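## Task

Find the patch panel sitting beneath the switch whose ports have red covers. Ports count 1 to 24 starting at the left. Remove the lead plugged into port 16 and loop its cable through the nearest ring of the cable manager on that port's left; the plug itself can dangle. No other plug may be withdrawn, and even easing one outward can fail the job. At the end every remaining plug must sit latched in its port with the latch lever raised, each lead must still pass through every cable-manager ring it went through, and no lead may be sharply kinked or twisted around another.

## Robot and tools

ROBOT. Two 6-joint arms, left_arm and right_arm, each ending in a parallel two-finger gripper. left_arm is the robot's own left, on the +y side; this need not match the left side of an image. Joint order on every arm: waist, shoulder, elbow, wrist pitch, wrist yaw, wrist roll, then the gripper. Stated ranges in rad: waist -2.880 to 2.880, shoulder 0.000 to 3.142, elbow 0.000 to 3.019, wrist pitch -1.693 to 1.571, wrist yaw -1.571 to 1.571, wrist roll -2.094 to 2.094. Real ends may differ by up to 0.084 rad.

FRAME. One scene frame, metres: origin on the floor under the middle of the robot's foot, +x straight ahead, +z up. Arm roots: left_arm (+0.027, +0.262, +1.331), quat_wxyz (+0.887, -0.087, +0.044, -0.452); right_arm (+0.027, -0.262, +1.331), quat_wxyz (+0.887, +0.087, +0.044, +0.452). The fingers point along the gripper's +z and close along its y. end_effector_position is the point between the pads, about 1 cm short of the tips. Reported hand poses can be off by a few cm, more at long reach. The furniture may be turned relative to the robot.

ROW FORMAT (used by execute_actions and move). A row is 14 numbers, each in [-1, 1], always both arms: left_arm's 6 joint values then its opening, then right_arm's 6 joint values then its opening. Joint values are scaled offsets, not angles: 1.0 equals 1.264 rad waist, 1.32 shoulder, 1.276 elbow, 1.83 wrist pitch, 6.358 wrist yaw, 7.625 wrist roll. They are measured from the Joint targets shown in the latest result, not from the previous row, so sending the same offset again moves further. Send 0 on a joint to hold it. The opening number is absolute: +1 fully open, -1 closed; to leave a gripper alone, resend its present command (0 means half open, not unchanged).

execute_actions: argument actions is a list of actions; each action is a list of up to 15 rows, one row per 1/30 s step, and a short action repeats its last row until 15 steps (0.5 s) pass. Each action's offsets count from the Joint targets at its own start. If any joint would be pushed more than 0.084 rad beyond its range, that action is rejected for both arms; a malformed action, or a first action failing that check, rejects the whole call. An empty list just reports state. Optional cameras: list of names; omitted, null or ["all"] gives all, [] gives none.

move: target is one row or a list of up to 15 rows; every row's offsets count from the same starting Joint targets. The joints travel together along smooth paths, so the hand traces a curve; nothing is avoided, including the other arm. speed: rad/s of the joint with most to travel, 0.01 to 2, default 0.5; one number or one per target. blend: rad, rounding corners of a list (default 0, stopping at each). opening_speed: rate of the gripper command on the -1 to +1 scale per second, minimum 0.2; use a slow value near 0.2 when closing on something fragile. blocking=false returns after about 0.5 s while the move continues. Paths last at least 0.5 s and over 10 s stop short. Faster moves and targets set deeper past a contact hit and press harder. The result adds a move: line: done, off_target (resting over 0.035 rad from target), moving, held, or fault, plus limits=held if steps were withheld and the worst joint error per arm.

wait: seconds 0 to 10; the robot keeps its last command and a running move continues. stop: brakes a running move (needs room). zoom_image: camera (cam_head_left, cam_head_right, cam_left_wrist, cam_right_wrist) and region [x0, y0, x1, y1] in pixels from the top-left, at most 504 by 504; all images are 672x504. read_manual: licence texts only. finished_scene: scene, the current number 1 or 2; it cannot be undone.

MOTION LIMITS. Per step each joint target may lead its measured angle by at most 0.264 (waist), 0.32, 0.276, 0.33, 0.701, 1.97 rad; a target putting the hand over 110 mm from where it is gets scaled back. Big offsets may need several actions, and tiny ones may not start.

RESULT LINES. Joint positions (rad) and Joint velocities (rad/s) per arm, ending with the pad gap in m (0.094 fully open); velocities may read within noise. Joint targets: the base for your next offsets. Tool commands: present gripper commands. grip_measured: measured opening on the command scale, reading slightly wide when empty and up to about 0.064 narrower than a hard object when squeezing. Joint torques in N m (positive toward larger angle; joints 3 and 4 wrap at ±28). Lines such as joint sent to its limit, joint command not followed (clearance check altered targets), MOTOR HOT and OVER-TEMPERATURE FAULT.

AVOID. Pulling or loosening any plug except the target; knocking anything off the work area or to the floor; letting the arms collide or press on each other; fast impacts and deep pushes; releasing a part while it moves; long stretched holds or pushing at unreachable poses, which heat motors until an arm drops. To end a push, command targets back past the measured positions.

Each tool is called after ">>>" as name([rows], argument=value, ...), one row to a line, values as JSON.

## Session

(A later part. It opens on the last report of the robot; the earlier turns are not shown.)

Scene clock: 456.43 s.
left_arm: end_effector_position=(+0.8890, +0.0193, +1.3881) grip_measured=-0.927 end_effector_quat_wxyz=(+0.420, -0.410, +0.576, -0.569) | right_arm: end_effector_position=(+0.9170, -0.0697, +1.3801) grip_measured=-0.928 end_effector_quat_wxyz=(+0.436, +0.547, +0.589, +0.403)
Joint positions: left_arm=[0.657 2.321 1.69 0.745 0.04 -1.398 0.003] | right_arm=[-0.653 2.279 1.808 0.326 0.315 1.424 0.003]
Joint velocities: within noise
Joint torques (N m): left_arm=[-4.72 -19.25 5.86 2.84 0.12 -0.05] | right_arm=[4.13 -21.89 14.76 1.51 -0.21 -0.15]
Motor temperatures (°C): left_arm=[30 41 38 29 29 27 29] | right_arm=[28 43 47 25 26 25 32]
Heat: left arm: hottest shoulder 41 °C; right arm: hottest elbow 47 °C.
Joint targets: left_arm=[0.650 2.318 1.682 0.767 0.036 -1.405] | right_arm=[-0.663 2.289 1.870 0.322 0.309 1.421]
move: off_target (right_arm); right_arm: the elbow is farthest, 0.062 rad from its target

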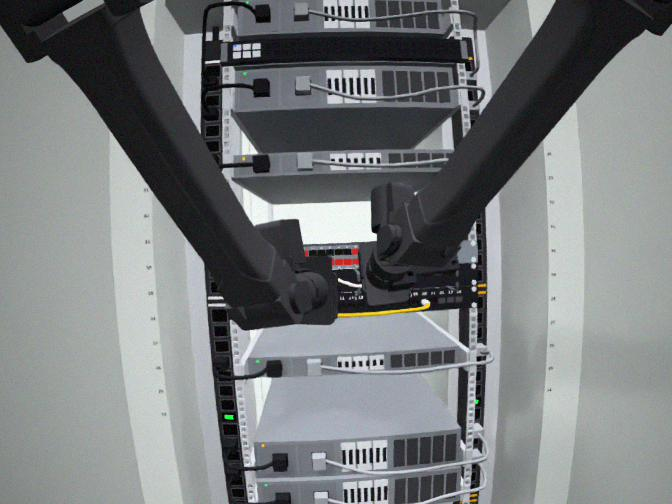

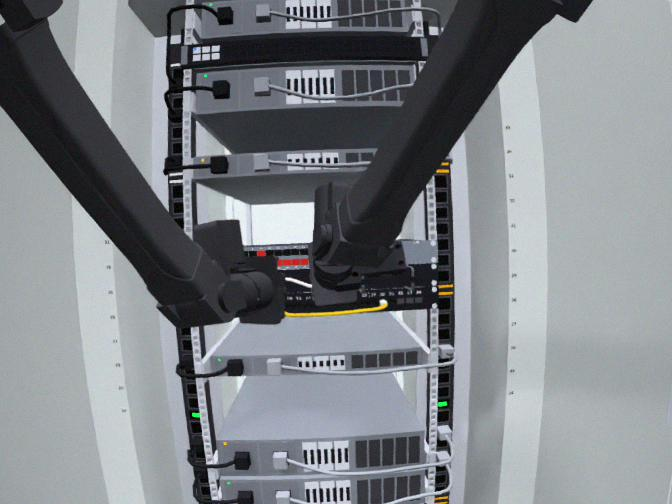

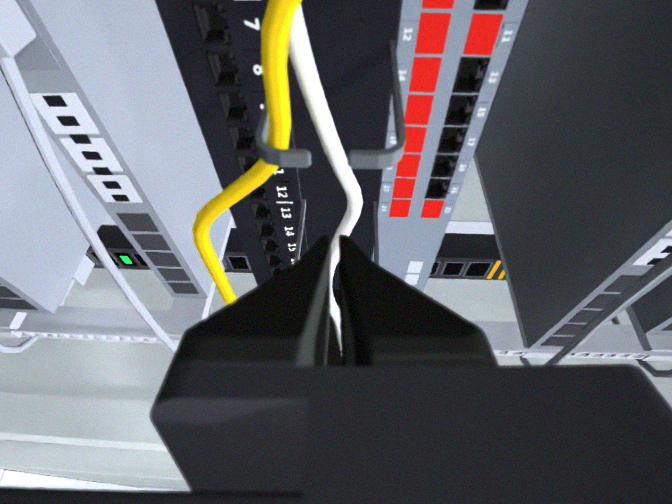

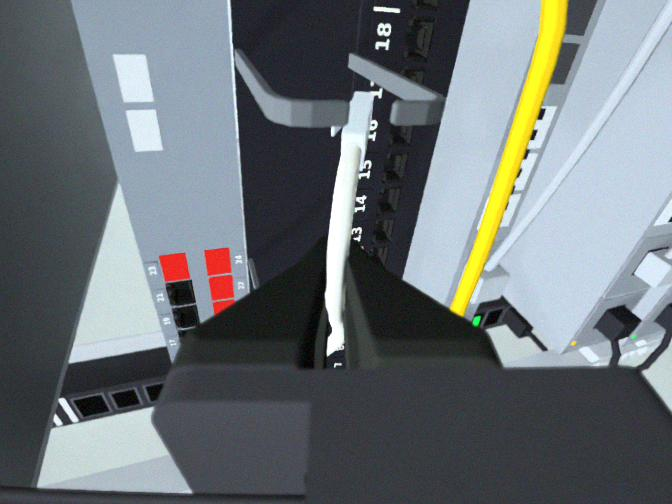

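>>> move(target=[0.0166,0.0735,0.1387,-0.0552,0.0017,0,-0.93,0,0,0,0,0,0,-0.93], speed=0.1)

>>> zoom_image(camera="cam_left_wrist", region=[190, 80, 450, 340])

>>> zoom_image(camera="cam_head_left", region=[320, 260, 380, 310])

Scene clock: 459.00 s.
left_arm: end_effector_position=(+0.9144, +0.0122, +1.3841) grip_measured=-0.927 end_effector_quat_wxyz=(+0.419, -0.410, +0.578, -0.568) | right_arm: end_effector_position=(+0.9170, -0.0697, +1.3801) grip_measured=-0.928 end_effector_quat_wxyz=(+0.436, +0.547, +0.589, +0.403)
Joint positions: left_arm=[0.659 2.382 1.811 0.681 0.044 -1.398 0.003] | right_arm=[-0.653 2.279 1.808 0.326 0.315 1.424 0.003]
Joint velocities: within noise
Joint torques (N m): left_arm=[-3.19 -17.9 10.22 1.44 0.35 -0.09] | right_arm=[4.13 -21.71 14.82 1.52 -0.2 -0.16]
Motor temperatures (°C): left_arm=[30 41 38 29 29 27 29] | right_arm=[28 43 48 25 26 25 32]
Heat: left arm: hottest shoulder 41 °C; right arm: hottest elbow 48 °C.
Joint targets: left_arm=[0.671 2.415 1.859 0.666 0.047 -1.405] | right_arm=[-0.663 2.289 1.870 0.322 0.310 1.421]
move: off_target (left_arm, right_arm); left_arm: the elbow is farthest, 0.048 rad from its target; right_arm: the elbow is farthest, 0.062 rad from its target

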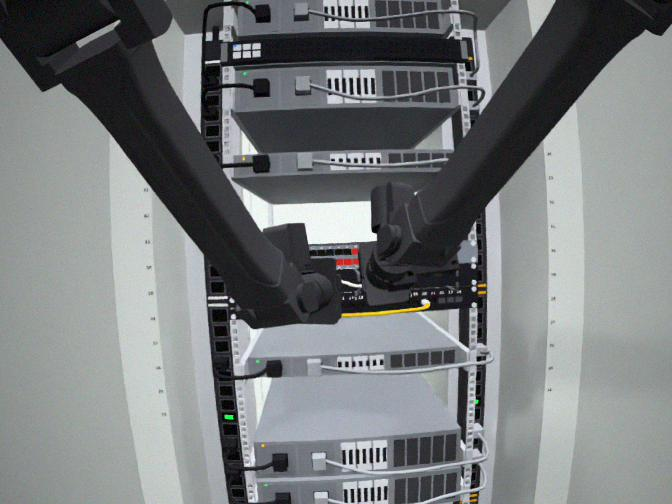

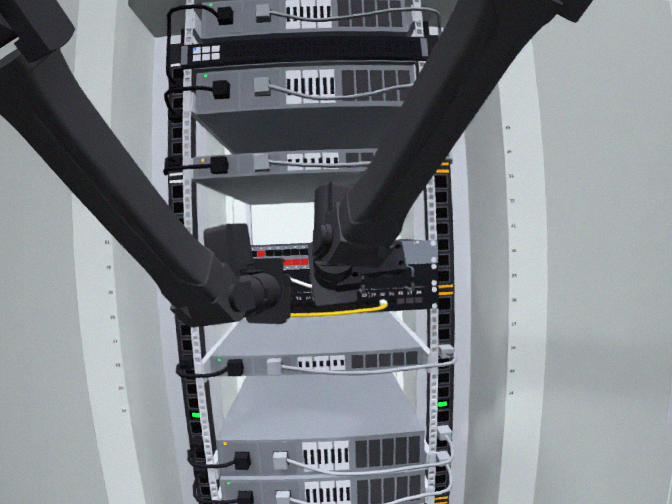

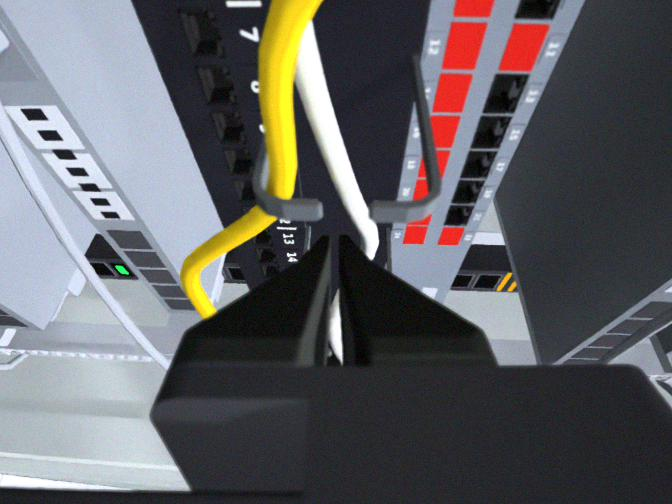

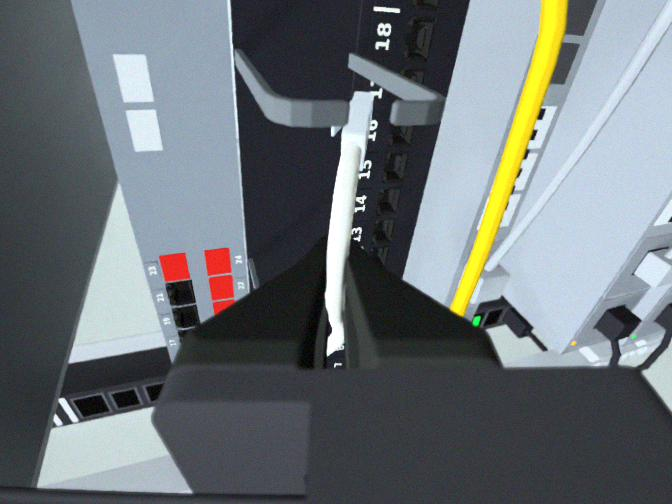

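Scaled by 1.938 from the camera's 672x504 image, which has a finer 960x720 frame.

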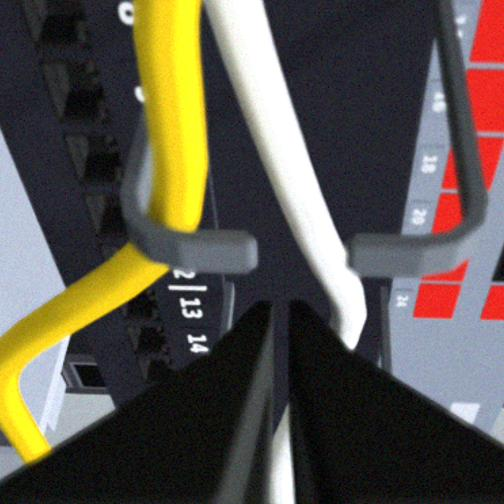

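Scaled by 8.400 from the camera's 672x504 image, which has a finer 960x720 frame.

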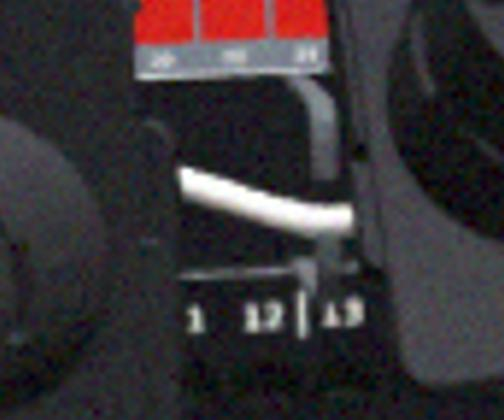

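>>> move(target=[0,0.0114,0,0,0,0,-0.93,0,0.0106,0,0,0,0,-0.93], speed=0.05)

>>> zoom_image(camera="cam_left_wrist", region=[190, 80, 450, 340])

>>> zoom_image(camera="cam_head_left", region=[320, 260, 380, 310])

Scene clock: 460.37 s.
left_arm: end_effector_position=(+0.9128, +0.0106, +1.3692) grip_measured=-0.927 end_effector_quat_wxyz=(+0.414, -0.412, +0.583, -0.564) | right_arm: end_effector_position=(+0.9154, -0.0680, +1.3673) grip_measured=-0.928 end_effector_quat_wxyz=(+0.433, +0.549, +0.594, +0.399)
Joint positions: left_arm=[0.659 2.399 1.813 0.681 0.044 -1.398 0.003] | right_arm=[-0.653 2.294 1.808 0.326 0.314 1.424 0.003]
Joint velocities: within noise
Joint torques (N m): left_arm=[-3.14 -18.43 9.92 1.46 0.38 -0.12] | right_arm=[4.07 -22.07 14.72 1.48 -0.18 -0.13]
Motor temperatures (°C): left_arm=[30 41 38 29 29 27 29] | right_arm=[28 43 48 25 26 25 32]
Heat: left arm: hottest shoulder 41 °C; right arm: hottest elbow 48 °C.
Joint targets: left_arm=[0.671 2.430 1.859 0.666 0.047 -1.404] | right_arm=[-0.663 2.303 1.870 0.322 0.309 1.421]
move: off_target (left_arm, right_arm); left_arm: the elbow is farthest, 0.046 rad from its target; right_arm: the elbow is farthest, 0.062 rad from its target

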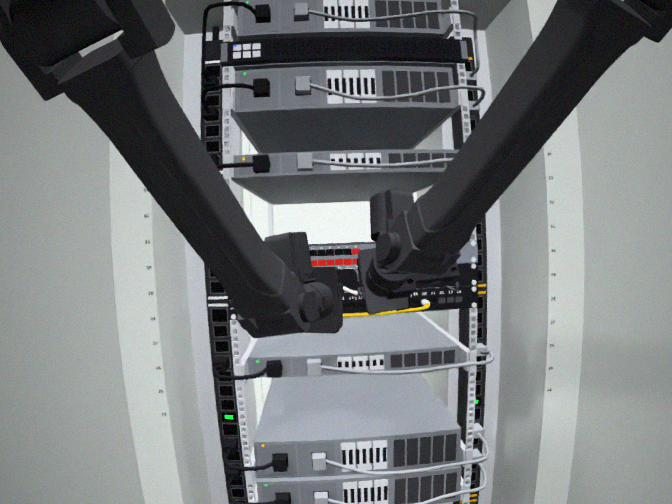

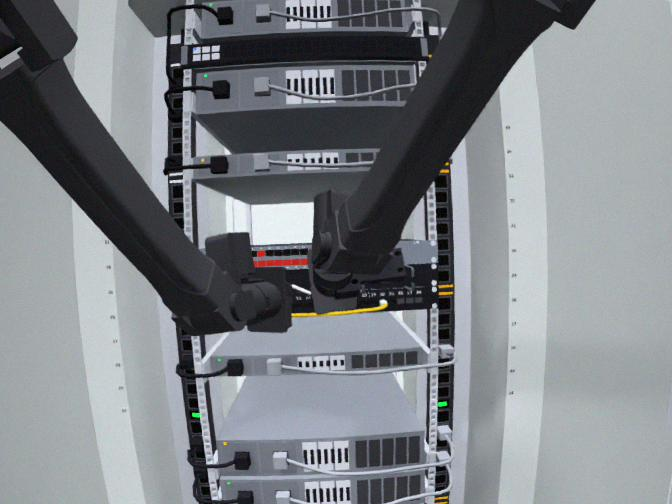

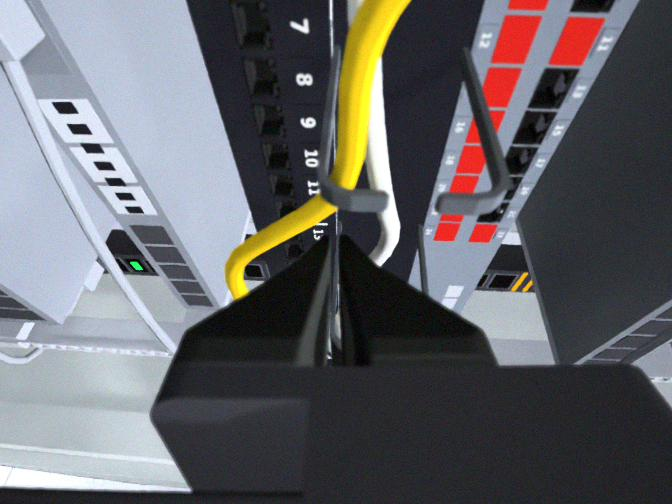

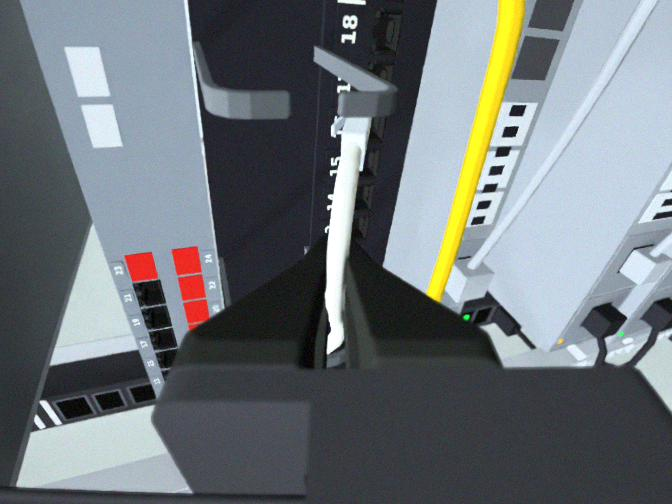

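Scaled by 1.938 from the camera's 672x504 image, which has a finer 960x720 frame.

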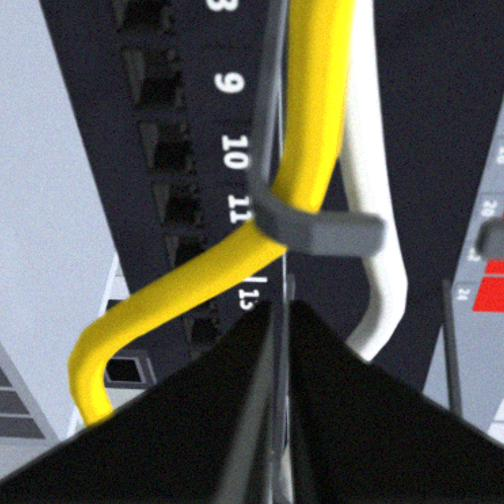

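Scaled by 8.400 from the camera's 672x504 image, which has a finer 960x720 frame.

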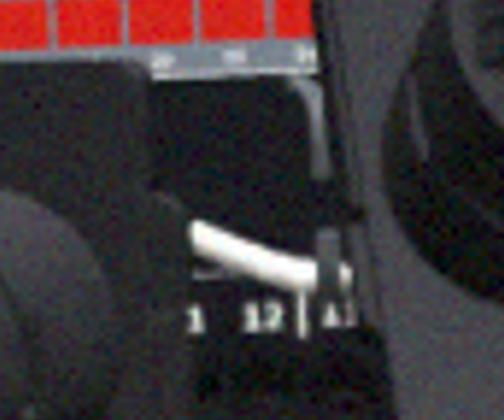

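>>> move(target=[0,0,0,0,0,0,-0.93,-0.0142,0,-0.1121,0.0590,-0.0022,0,-0.93], speed=0.1)

>>> zoom_image(camera="cam_left_wrist", region=[190, 80, 450, 340])

>>> zoom_image(camera="cam_head_left", region=[320, 260, 380, 310])

>>> zoom_image(camera="cam_right_wrist", region=[200, 30, 440, 380])

Scene clock: 464.83 s.
left_arm: end_effector_position=(+0.9128, +0.0106, +1.3692) grip_measured=-0.927 end_effector_quat_wxyz=(+0.414, -0.412, +0.583, -0.564) | right_arm: end_effector_position=(+0.9060, -0.0792, +1.3553) grip_measured=-0.928 end_effector_quat_wxyz=(+0.441, +0.545, +0.582, +0.412)
Joint positions: left_arm=[0.659 2.399 1.813 0.681 0.044 -1.398 0.003] | right_arm=[-0.667 2.294 1.744 0.43 0.299 1.424 0.003]
Joint velocities: within noise
Joint torques (N m): left_arm=[-2.73 -17.79 9.96 1.4 0.39 -0.02] | right_arm=[3.72 -22.01 7.51 1.65 -0.14 -0.15]
Motor temperatures (°C): left_arm=[30 41 39 29 29 27 29] | right_arm=[28 44 49 25 26 25 32]
Heat: left arm: hottest shoulder 41 °C; right arm: hottest elbow 49 °C.
Joint targets: left_arm=[0.671 2.430 1.859 0.666 0.047 -1.404] | right_arm=[-0.681 2.303 1.727 0.430 0.296 1.421]
move: off_target (left_arm); left_arm: the elbow is farthest, 0.046 rad from its target

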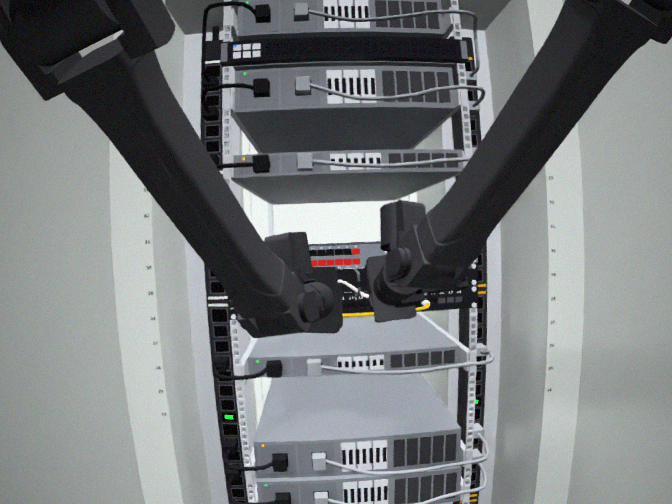

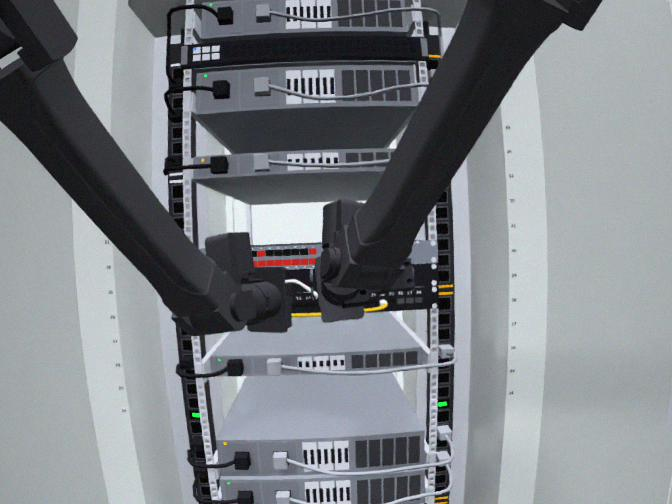

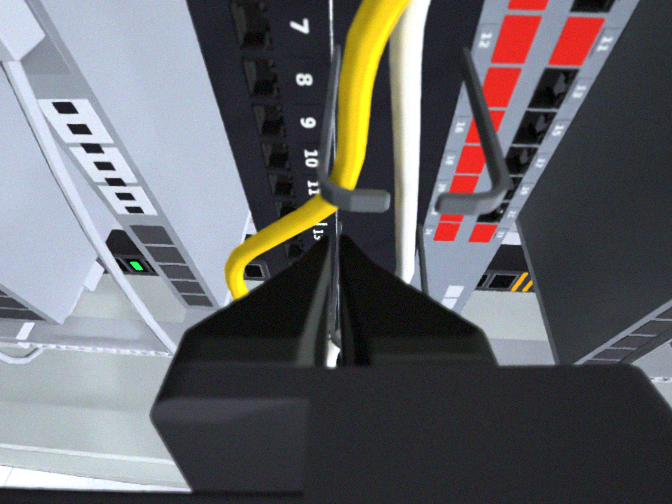

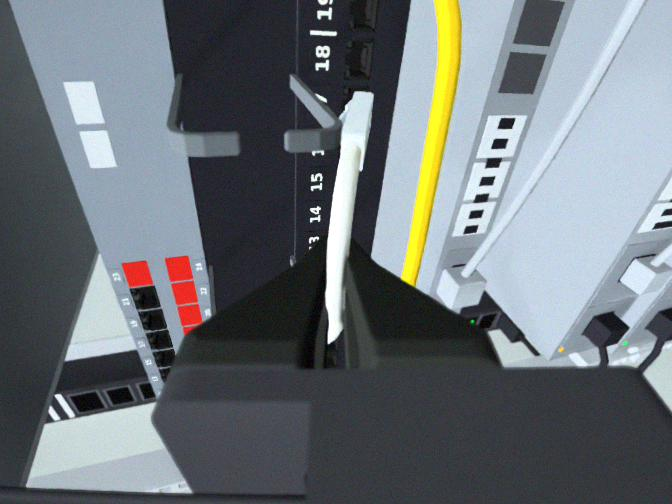

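Scaled by 1.938 from the camera's 672x504 image, which has a finer 960x720 frame.

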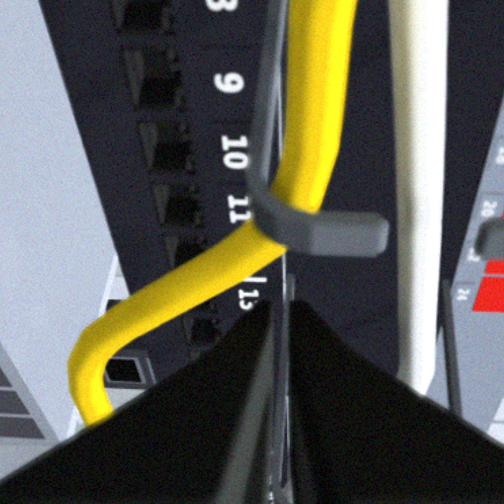

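Scaled by 8.400 from the camera's 672x504 image, which has a finer 960x720 frame.

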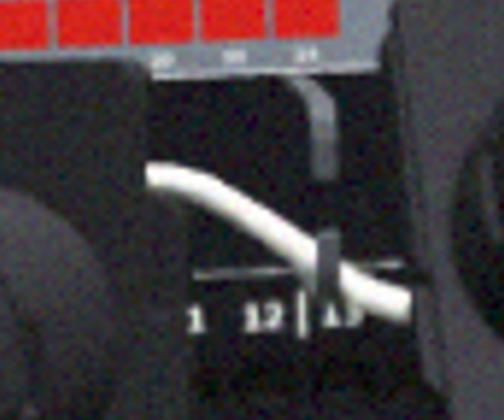

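Scaled by 1.440 from the camera's 672x504 image, which has a finer 960x720 frame.

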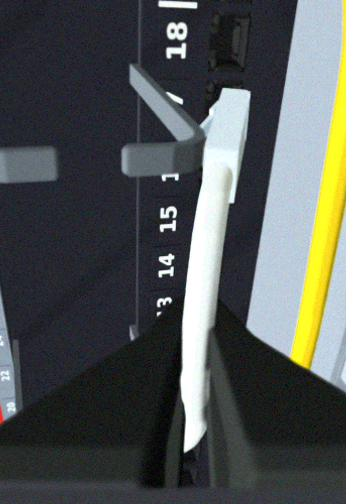

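>>> move([
  [0,0.0070,0,0,0,0,-0.93,0,0,0,0,0,0,-0.93],
  [0,0.0070,0,0,0,0,-0.55,0,0,0,0,0,0,-0.93],
], speed=0.05, opening_speed=0.3)

>>> zoom_image(camera="cam_left_wrist", region=[190, 80, 450, 340])

>>> zoom_image(camera="cam_head_left", region=[320, 260, 380, 310])

Scene clock: 475.53 s.
left_arm: end_effector_position=(+0.9118, +0.0097, +1.3622) grip_measured=-0.554 end_effector_quat_wxyz=(+0.412, -0.414, +0.585, -0.562) | right_arm: end_effector_position=(+0.9060, -0.0792, +1.3556) grip_measured=-0.929 end_effector_quat_wxyz=(+0.442, +0.545, +0.581, +0.412)
Joint positions: left_arm=[0.659 2.407 1.813 0.681 0.044 -1.398 0.021] | right_arm=[-0.667 2.294 1.744 0.431 0.299 1.424 0.003]
Joint velocities: within noise
Joint torques (N m): left_arm=[-3.37 -18.32 10.02 1.54 0.4 -0.11] | right_arm=[3.66 -21.48 7.51 1.57 -0.12 -0.16]
Motor temperatures (°C): left_arm=[30 42 40 29 29 27 29] | right_arm=[28 45 46 25 26 25 32]
Heat: left arm: hottest shoulder 42 °C; right arm: hottest elbow 46 °C.
Joint targets: left_arm=[0.671 2.439 1.859 0.666 0.047 -1.404] | right_arm=[-0.681 2.303 1.727 0.430 0.296 1.421]
move: off_target (left_arm); target 2's new numbers were sent with left_arm's elbow 0.046 rad from that target; left_arm: the elbow is farthest, 0.046 rad from its target

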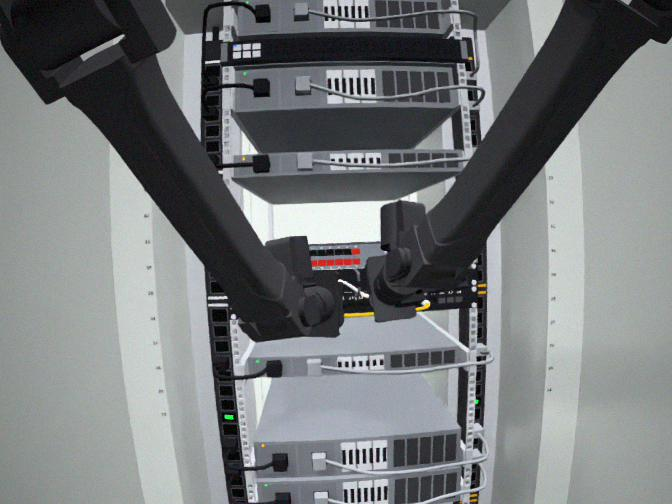

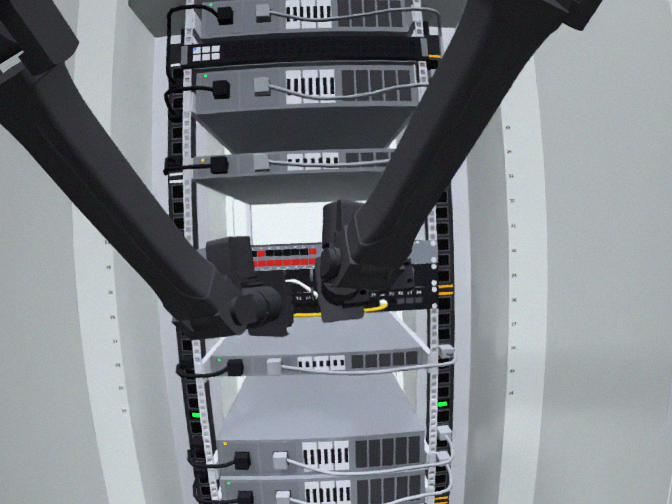

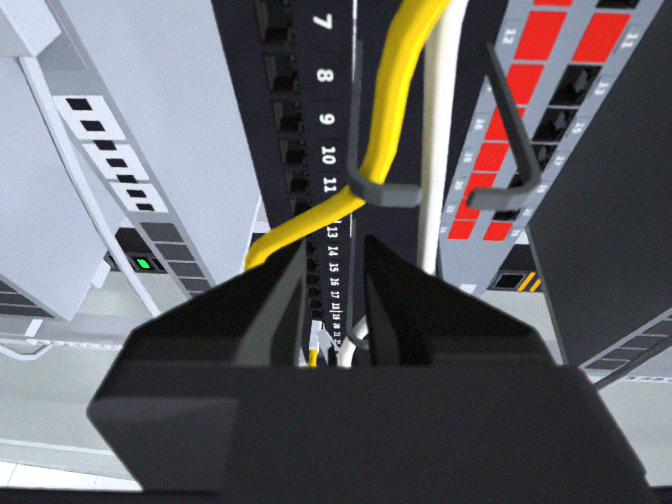

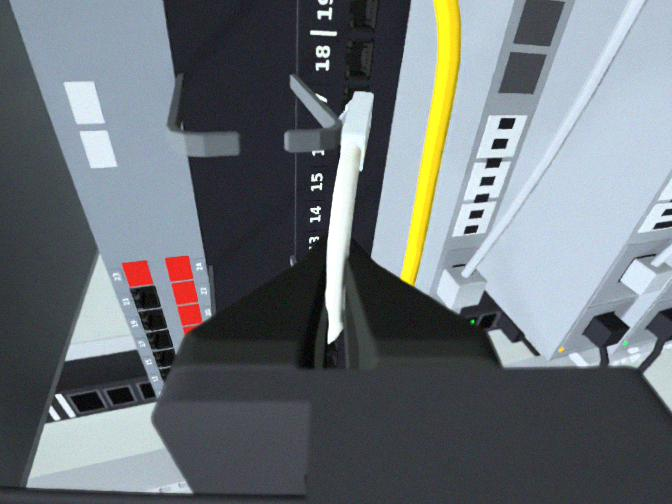

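Scaled by 1.938 from the camera's 672x504 image, which has a finer 960x720 frame.

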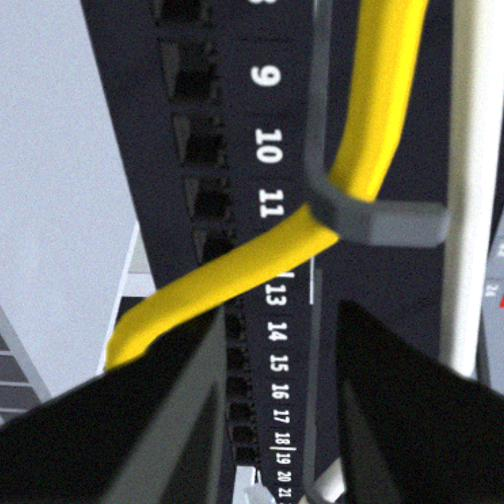

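Scaled by 8.400 from the camera's 672x504 image, which has a finer 960x720 frame.

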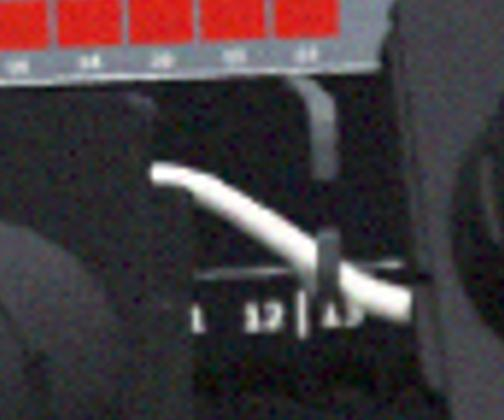

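>>> move(target=[-0.0340,-0.1114,-0.2288,0.0902,-0.0036,0,-0.8,0,0,0,0,0,0,-0.93], speed=0.25)

>>> zoom_image(camera="cam_left_wrist", region=[230, 50, 450, 270])

>>> zoom_image(camera="cam_head_left", region=[290, 250, 390, 320])

Scene clock: 477.57 s.
left_arm: end_effector_position=(+0.8536, +0.0065, +1.3631) grip_measured=-0.797 end_effector_quat_wxyz=(+0.408, -0.413, +0.588, -0.564) | right_arm: end_effector_position=(+0.9060, -0.0792, +1.3556) grip_measured=-0.929 end_effector_quat_wxyz=(+0.442, +0.545, +0.581, +0.412)
Joint positions: left_arm=[0.634 2.303 1.574 0.809 0.028 -1.398 0.01] | right_arm=[-0.667 2.294 1.744 0.431 0.299 1.424 0.003]
Joint velocities: within noise
Joint torques (N m): left_arm=[-4.72 -18.96 5.5 3.04 0.14 -0.08] | right_arm=[3.66 -21.83 7.47 1.63 -0.11 -0.15]
Motor temperatures (°C): left_arm=[30 42 40 29 29 27 29] | right_arm=[28 45 45 25 26 25 32]
Heat: left arm: hottest shoulder 42 °C; right arm: hottest shoulder 45 °C.
Joint targets: left_arm=[0.628 2.292 1.567 0.831 0.024 -1.405] | right_arm=[-0.681 2.303 1.727 0.430 0.296 1.421]
move: done

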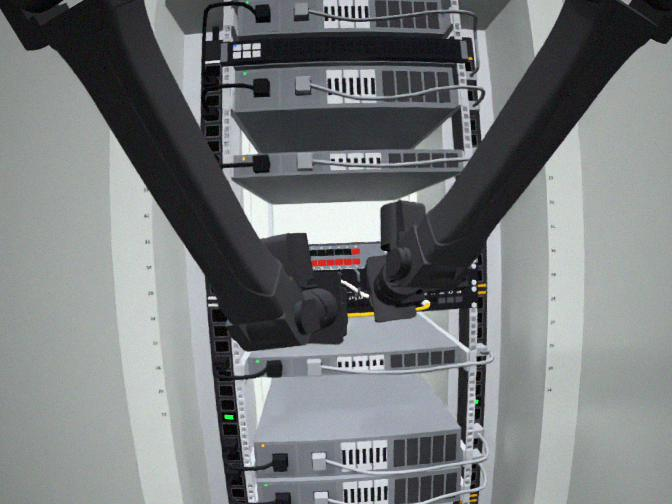

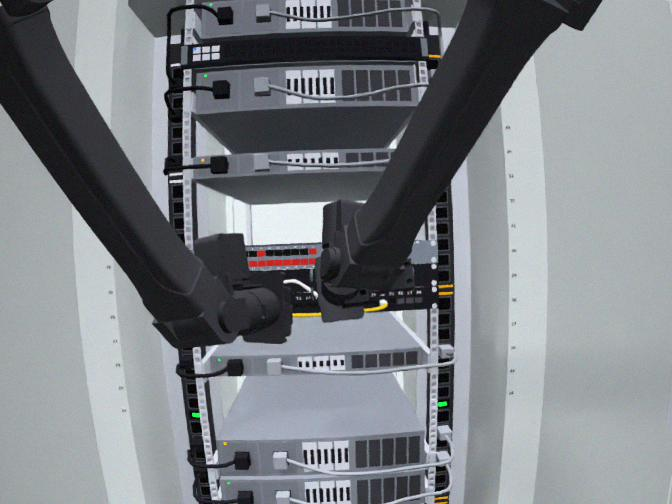

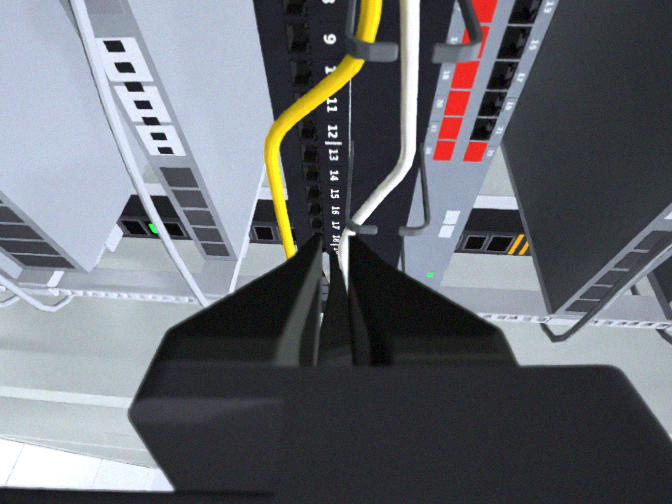

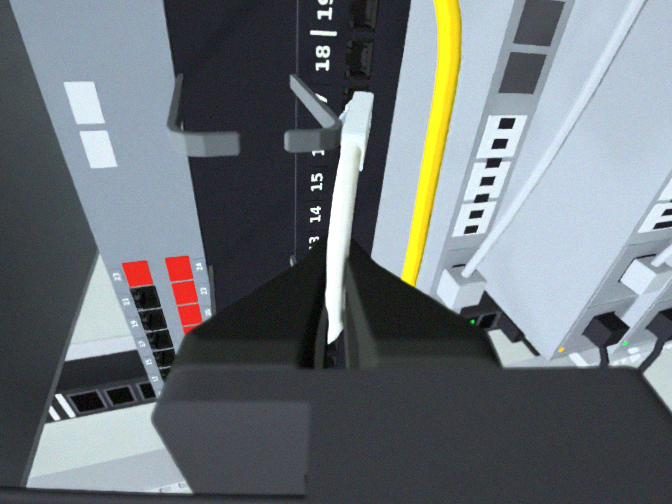

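Scaled by 2.291 from the camera's 672x504 image, which has a finer 960x720 frame.

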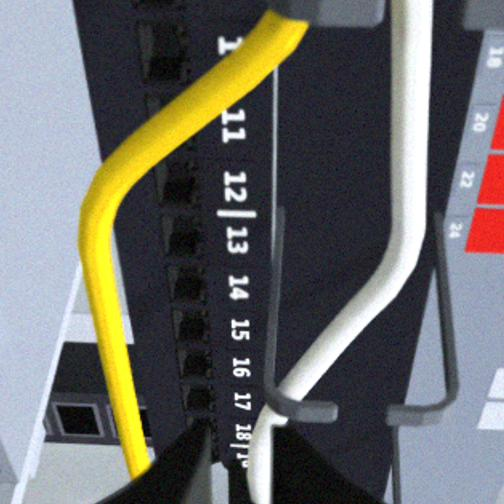

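Scaled by 5.040 from the camera's 672x504 image, which has a finer 960x720 frame.

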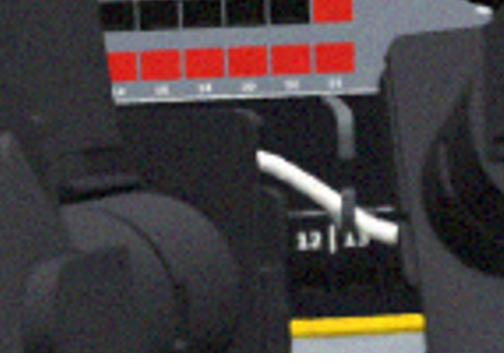

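>>> move(target=[0.1384,-0.0848,-0.1050,0.0175,0.0442,0,-0.9,0,0,0,0,0,0,-0.93], speed=0.3)

>>> zoom_image(camera="cam_left_wrist", region=[230, 80, 450, 300])

>>> zoom_image(camera="cam_head_left", region=[270, 240, 390, 320])

>>> zoom_image(camera="cam_head_right", region=[220, 240, 340, 320])

Scene clock: 479.53 s.
left_arm: end_effector_position=(+0.8416, +0.1062, +1.3823) grip_measured=-0.897 end_effector_quat_wxyz=(+0.386, -0.372, +0.604, -0.590) | right_arm: end_effector_position=(+0.9060, -0.0792, +1.3556) grip_measured=-0.929 end_effector_quat_wxyz=(+0.442, +0.545, +0.581, +0.412)
Joint positions: left_arm=[0.798 2.191 1.44 0.842 0.302 -1.398 0.005] | right_arm=[-0.667 2.294 1.744 0.431 0.299 1.424 0.003]
Joint velocities: within noise
Joint torques (N m): left_arm=[-3.19 -19.14 5.24 2.89 0.39 -0.07] | right_arm=[3.49 -21.6 7.51 1.68 -0.14 -0.15]
Motor temperatures (°C): left_arm=[30 42 40 29 29 27 29] | right_arm=[28 45 45 25 26 25 32]
Heat: left arm: hottest shoulder 42 °C; right arm: hottest shoulder 45 °C.
Joint targets: left_arm=[0.803 2.180 1.433 0.863 0.305 -1.405] | right_arm=[-0.681 2.303 1.727 0.430 0.296 1.421]
move: done

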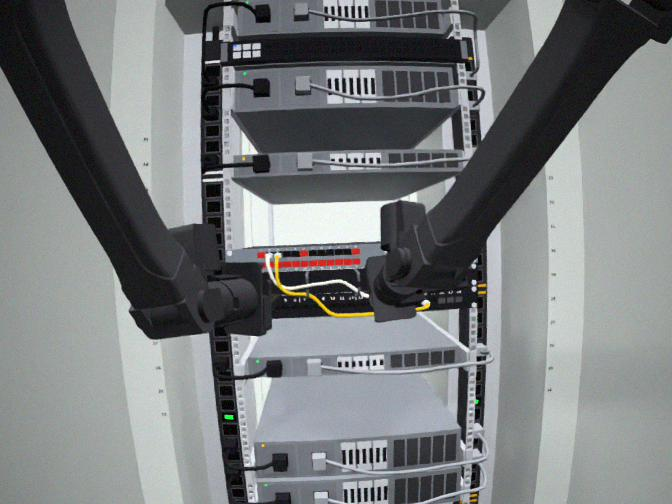

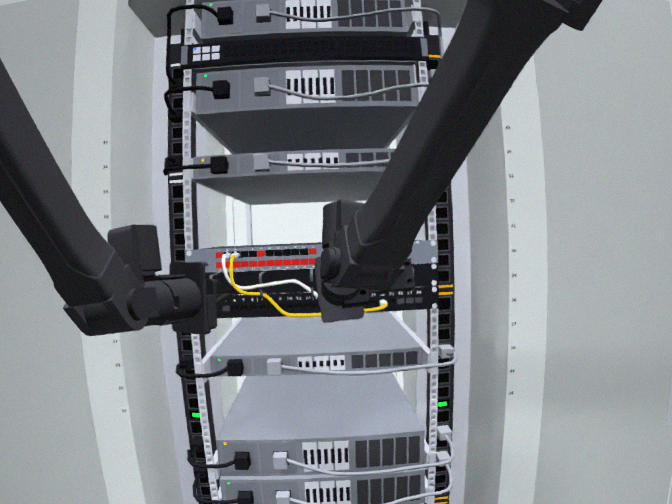

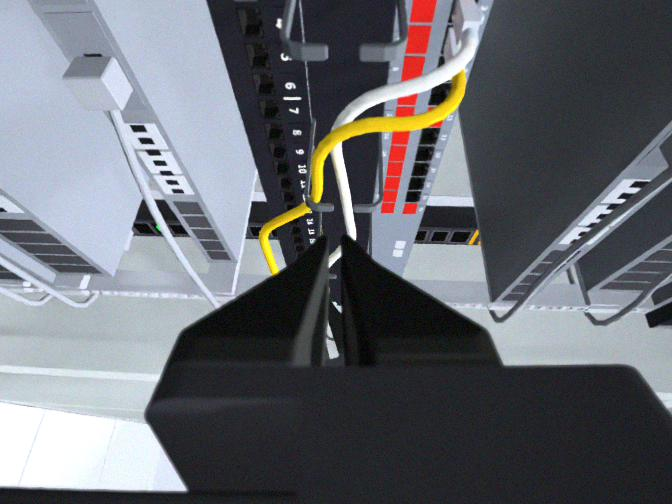

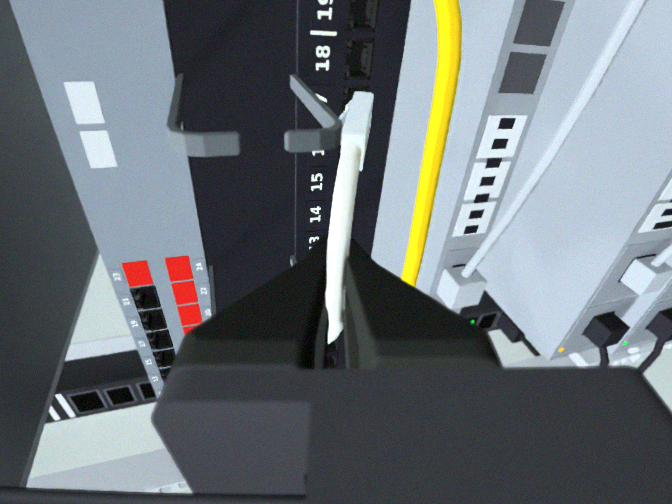

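Scaled by 2.291 from the camera's 672x504 image, which has a finer 960x720 frame.

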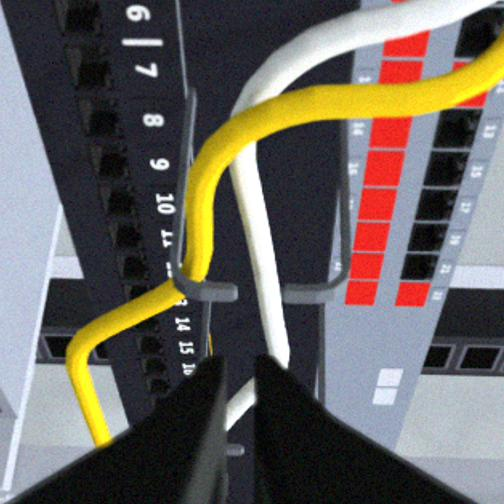

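Scaled by 4.200 from the camera's 672x504 image, which has a finer 960x720 frame.

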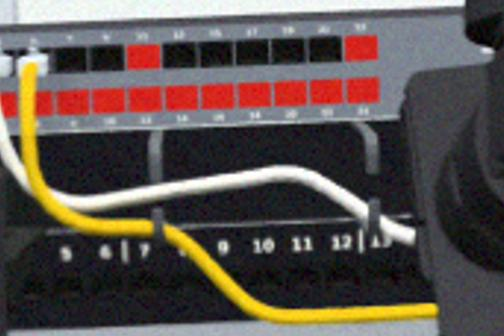

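Scaled by 4.200 from the camera's 672x504 image, which has a finer 960x720 frame.

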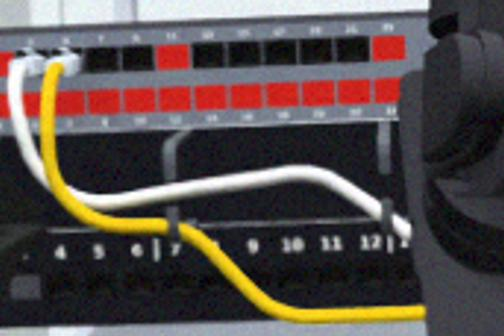

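>>> move([
  [0,0,0,0,0,0,-0.9,0,0.0061,0.0533,0,0,0,-0.93],
  [0,0,0,0,0,0,-0.9,0.0498,0.0303,0.1034,-0.0197,0.0428,0,-0.93],
], speed=0.12)

>>> zoom_image(camera="cam_left_wrist", region=[230, 80, 450, 300])

>>> zoom_image(camera="cam_head_left", region=[270, 240, 390, 320])

>>> zoom_image(camera="cam_right_wrist", region=[240, 30, 480, 380])

Scene clock: 484.13 s.
left_arm: end_effector_position=(+0.8416, +0.1062, +1.3823) grip_measured=-0.897 end_effector_quat_wxyz=(+0.386, -0.372, +0.604, -0.590) | right_arm: end_effector_position=(+0.9067, -0.0904, +1.3581) grip_measured=-0.929 end_effector_quat_wxyz=(+0.497, +0.594, +0.534, +0.339)
Joint positions: left_arm=[0.798 2.191 1.44 0.842 0.302 -1.398 0.005] | right_arm=[-0.632 2.324 1.805 0.404 0.562 1.424 0.003]
Joint velocities: within noise
Joint torques (N m): left_arm=[-3.02 -18.32 5.31 2.77 0.32 -0.11] | right_arm=[6.42 -21.19 13.71 1.14 0.29 -0.17]
Motor temperatures (°C): left_arm=[30 41 39 29 29 27 29] | right_arm=[28 45 45 25 26 25 32]
Heat: left arm: hottest shoulder 41 °C; right arm: hottest shoulder 45 °C.
Joint targets: left_arm=[0.803 2.180 1.433 0.863 0.305 -1.405] | right_arm=[-0.618 2.343 1.859 0.394 0.568 1.421]
move: off_target (right_arm); right_arm: the elbow is farthest, 0.054 rad from its target

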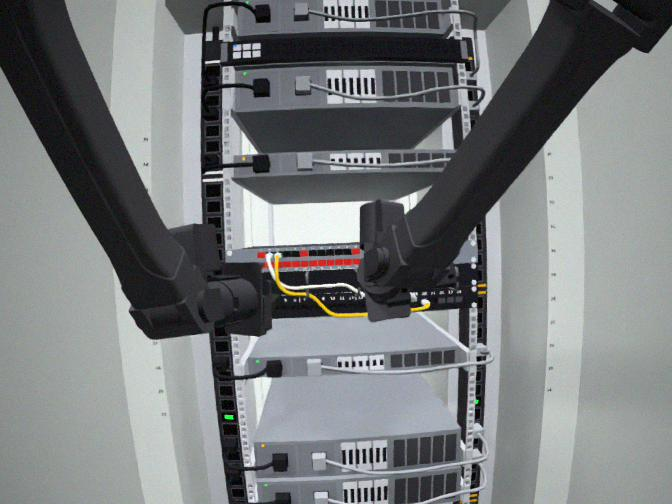

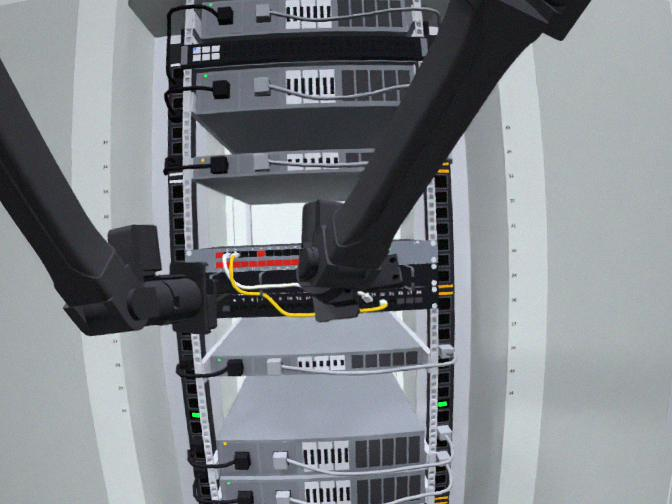

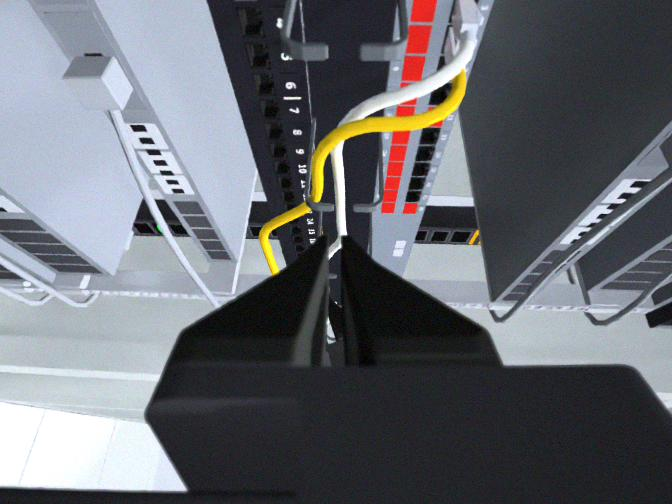

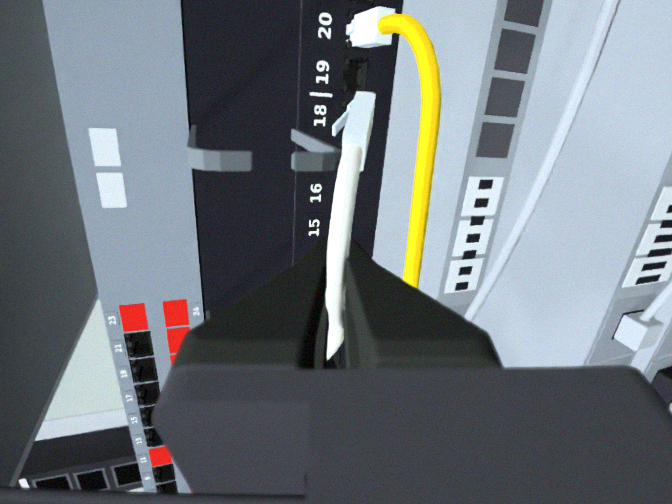

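Scaled by 2.291 from the camera's 672x504 image, which has a finer 960x720 frame.

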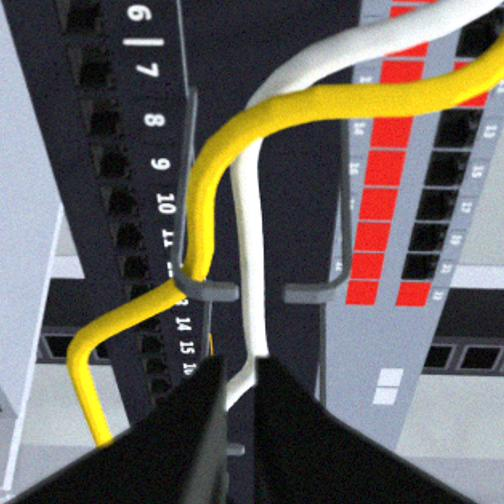

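Scaled by 4.200 from the camera's 672x504 image, which has a finer 960x720 frame.

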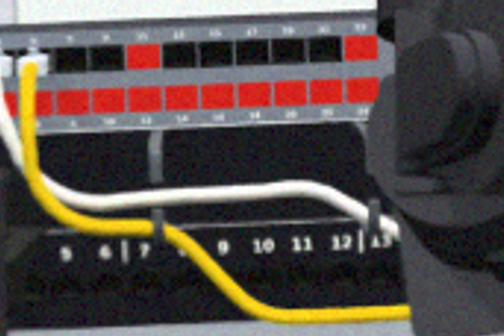

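Scaled by 1.440 from the camera's 672x504 image, which has a finer 960x720 frame.

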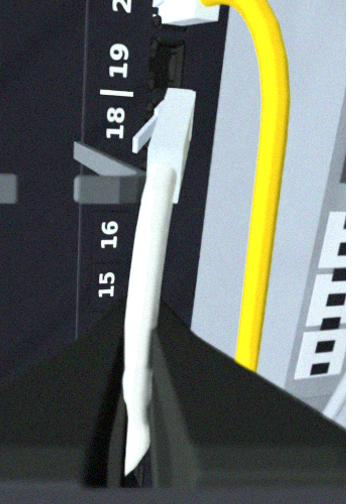

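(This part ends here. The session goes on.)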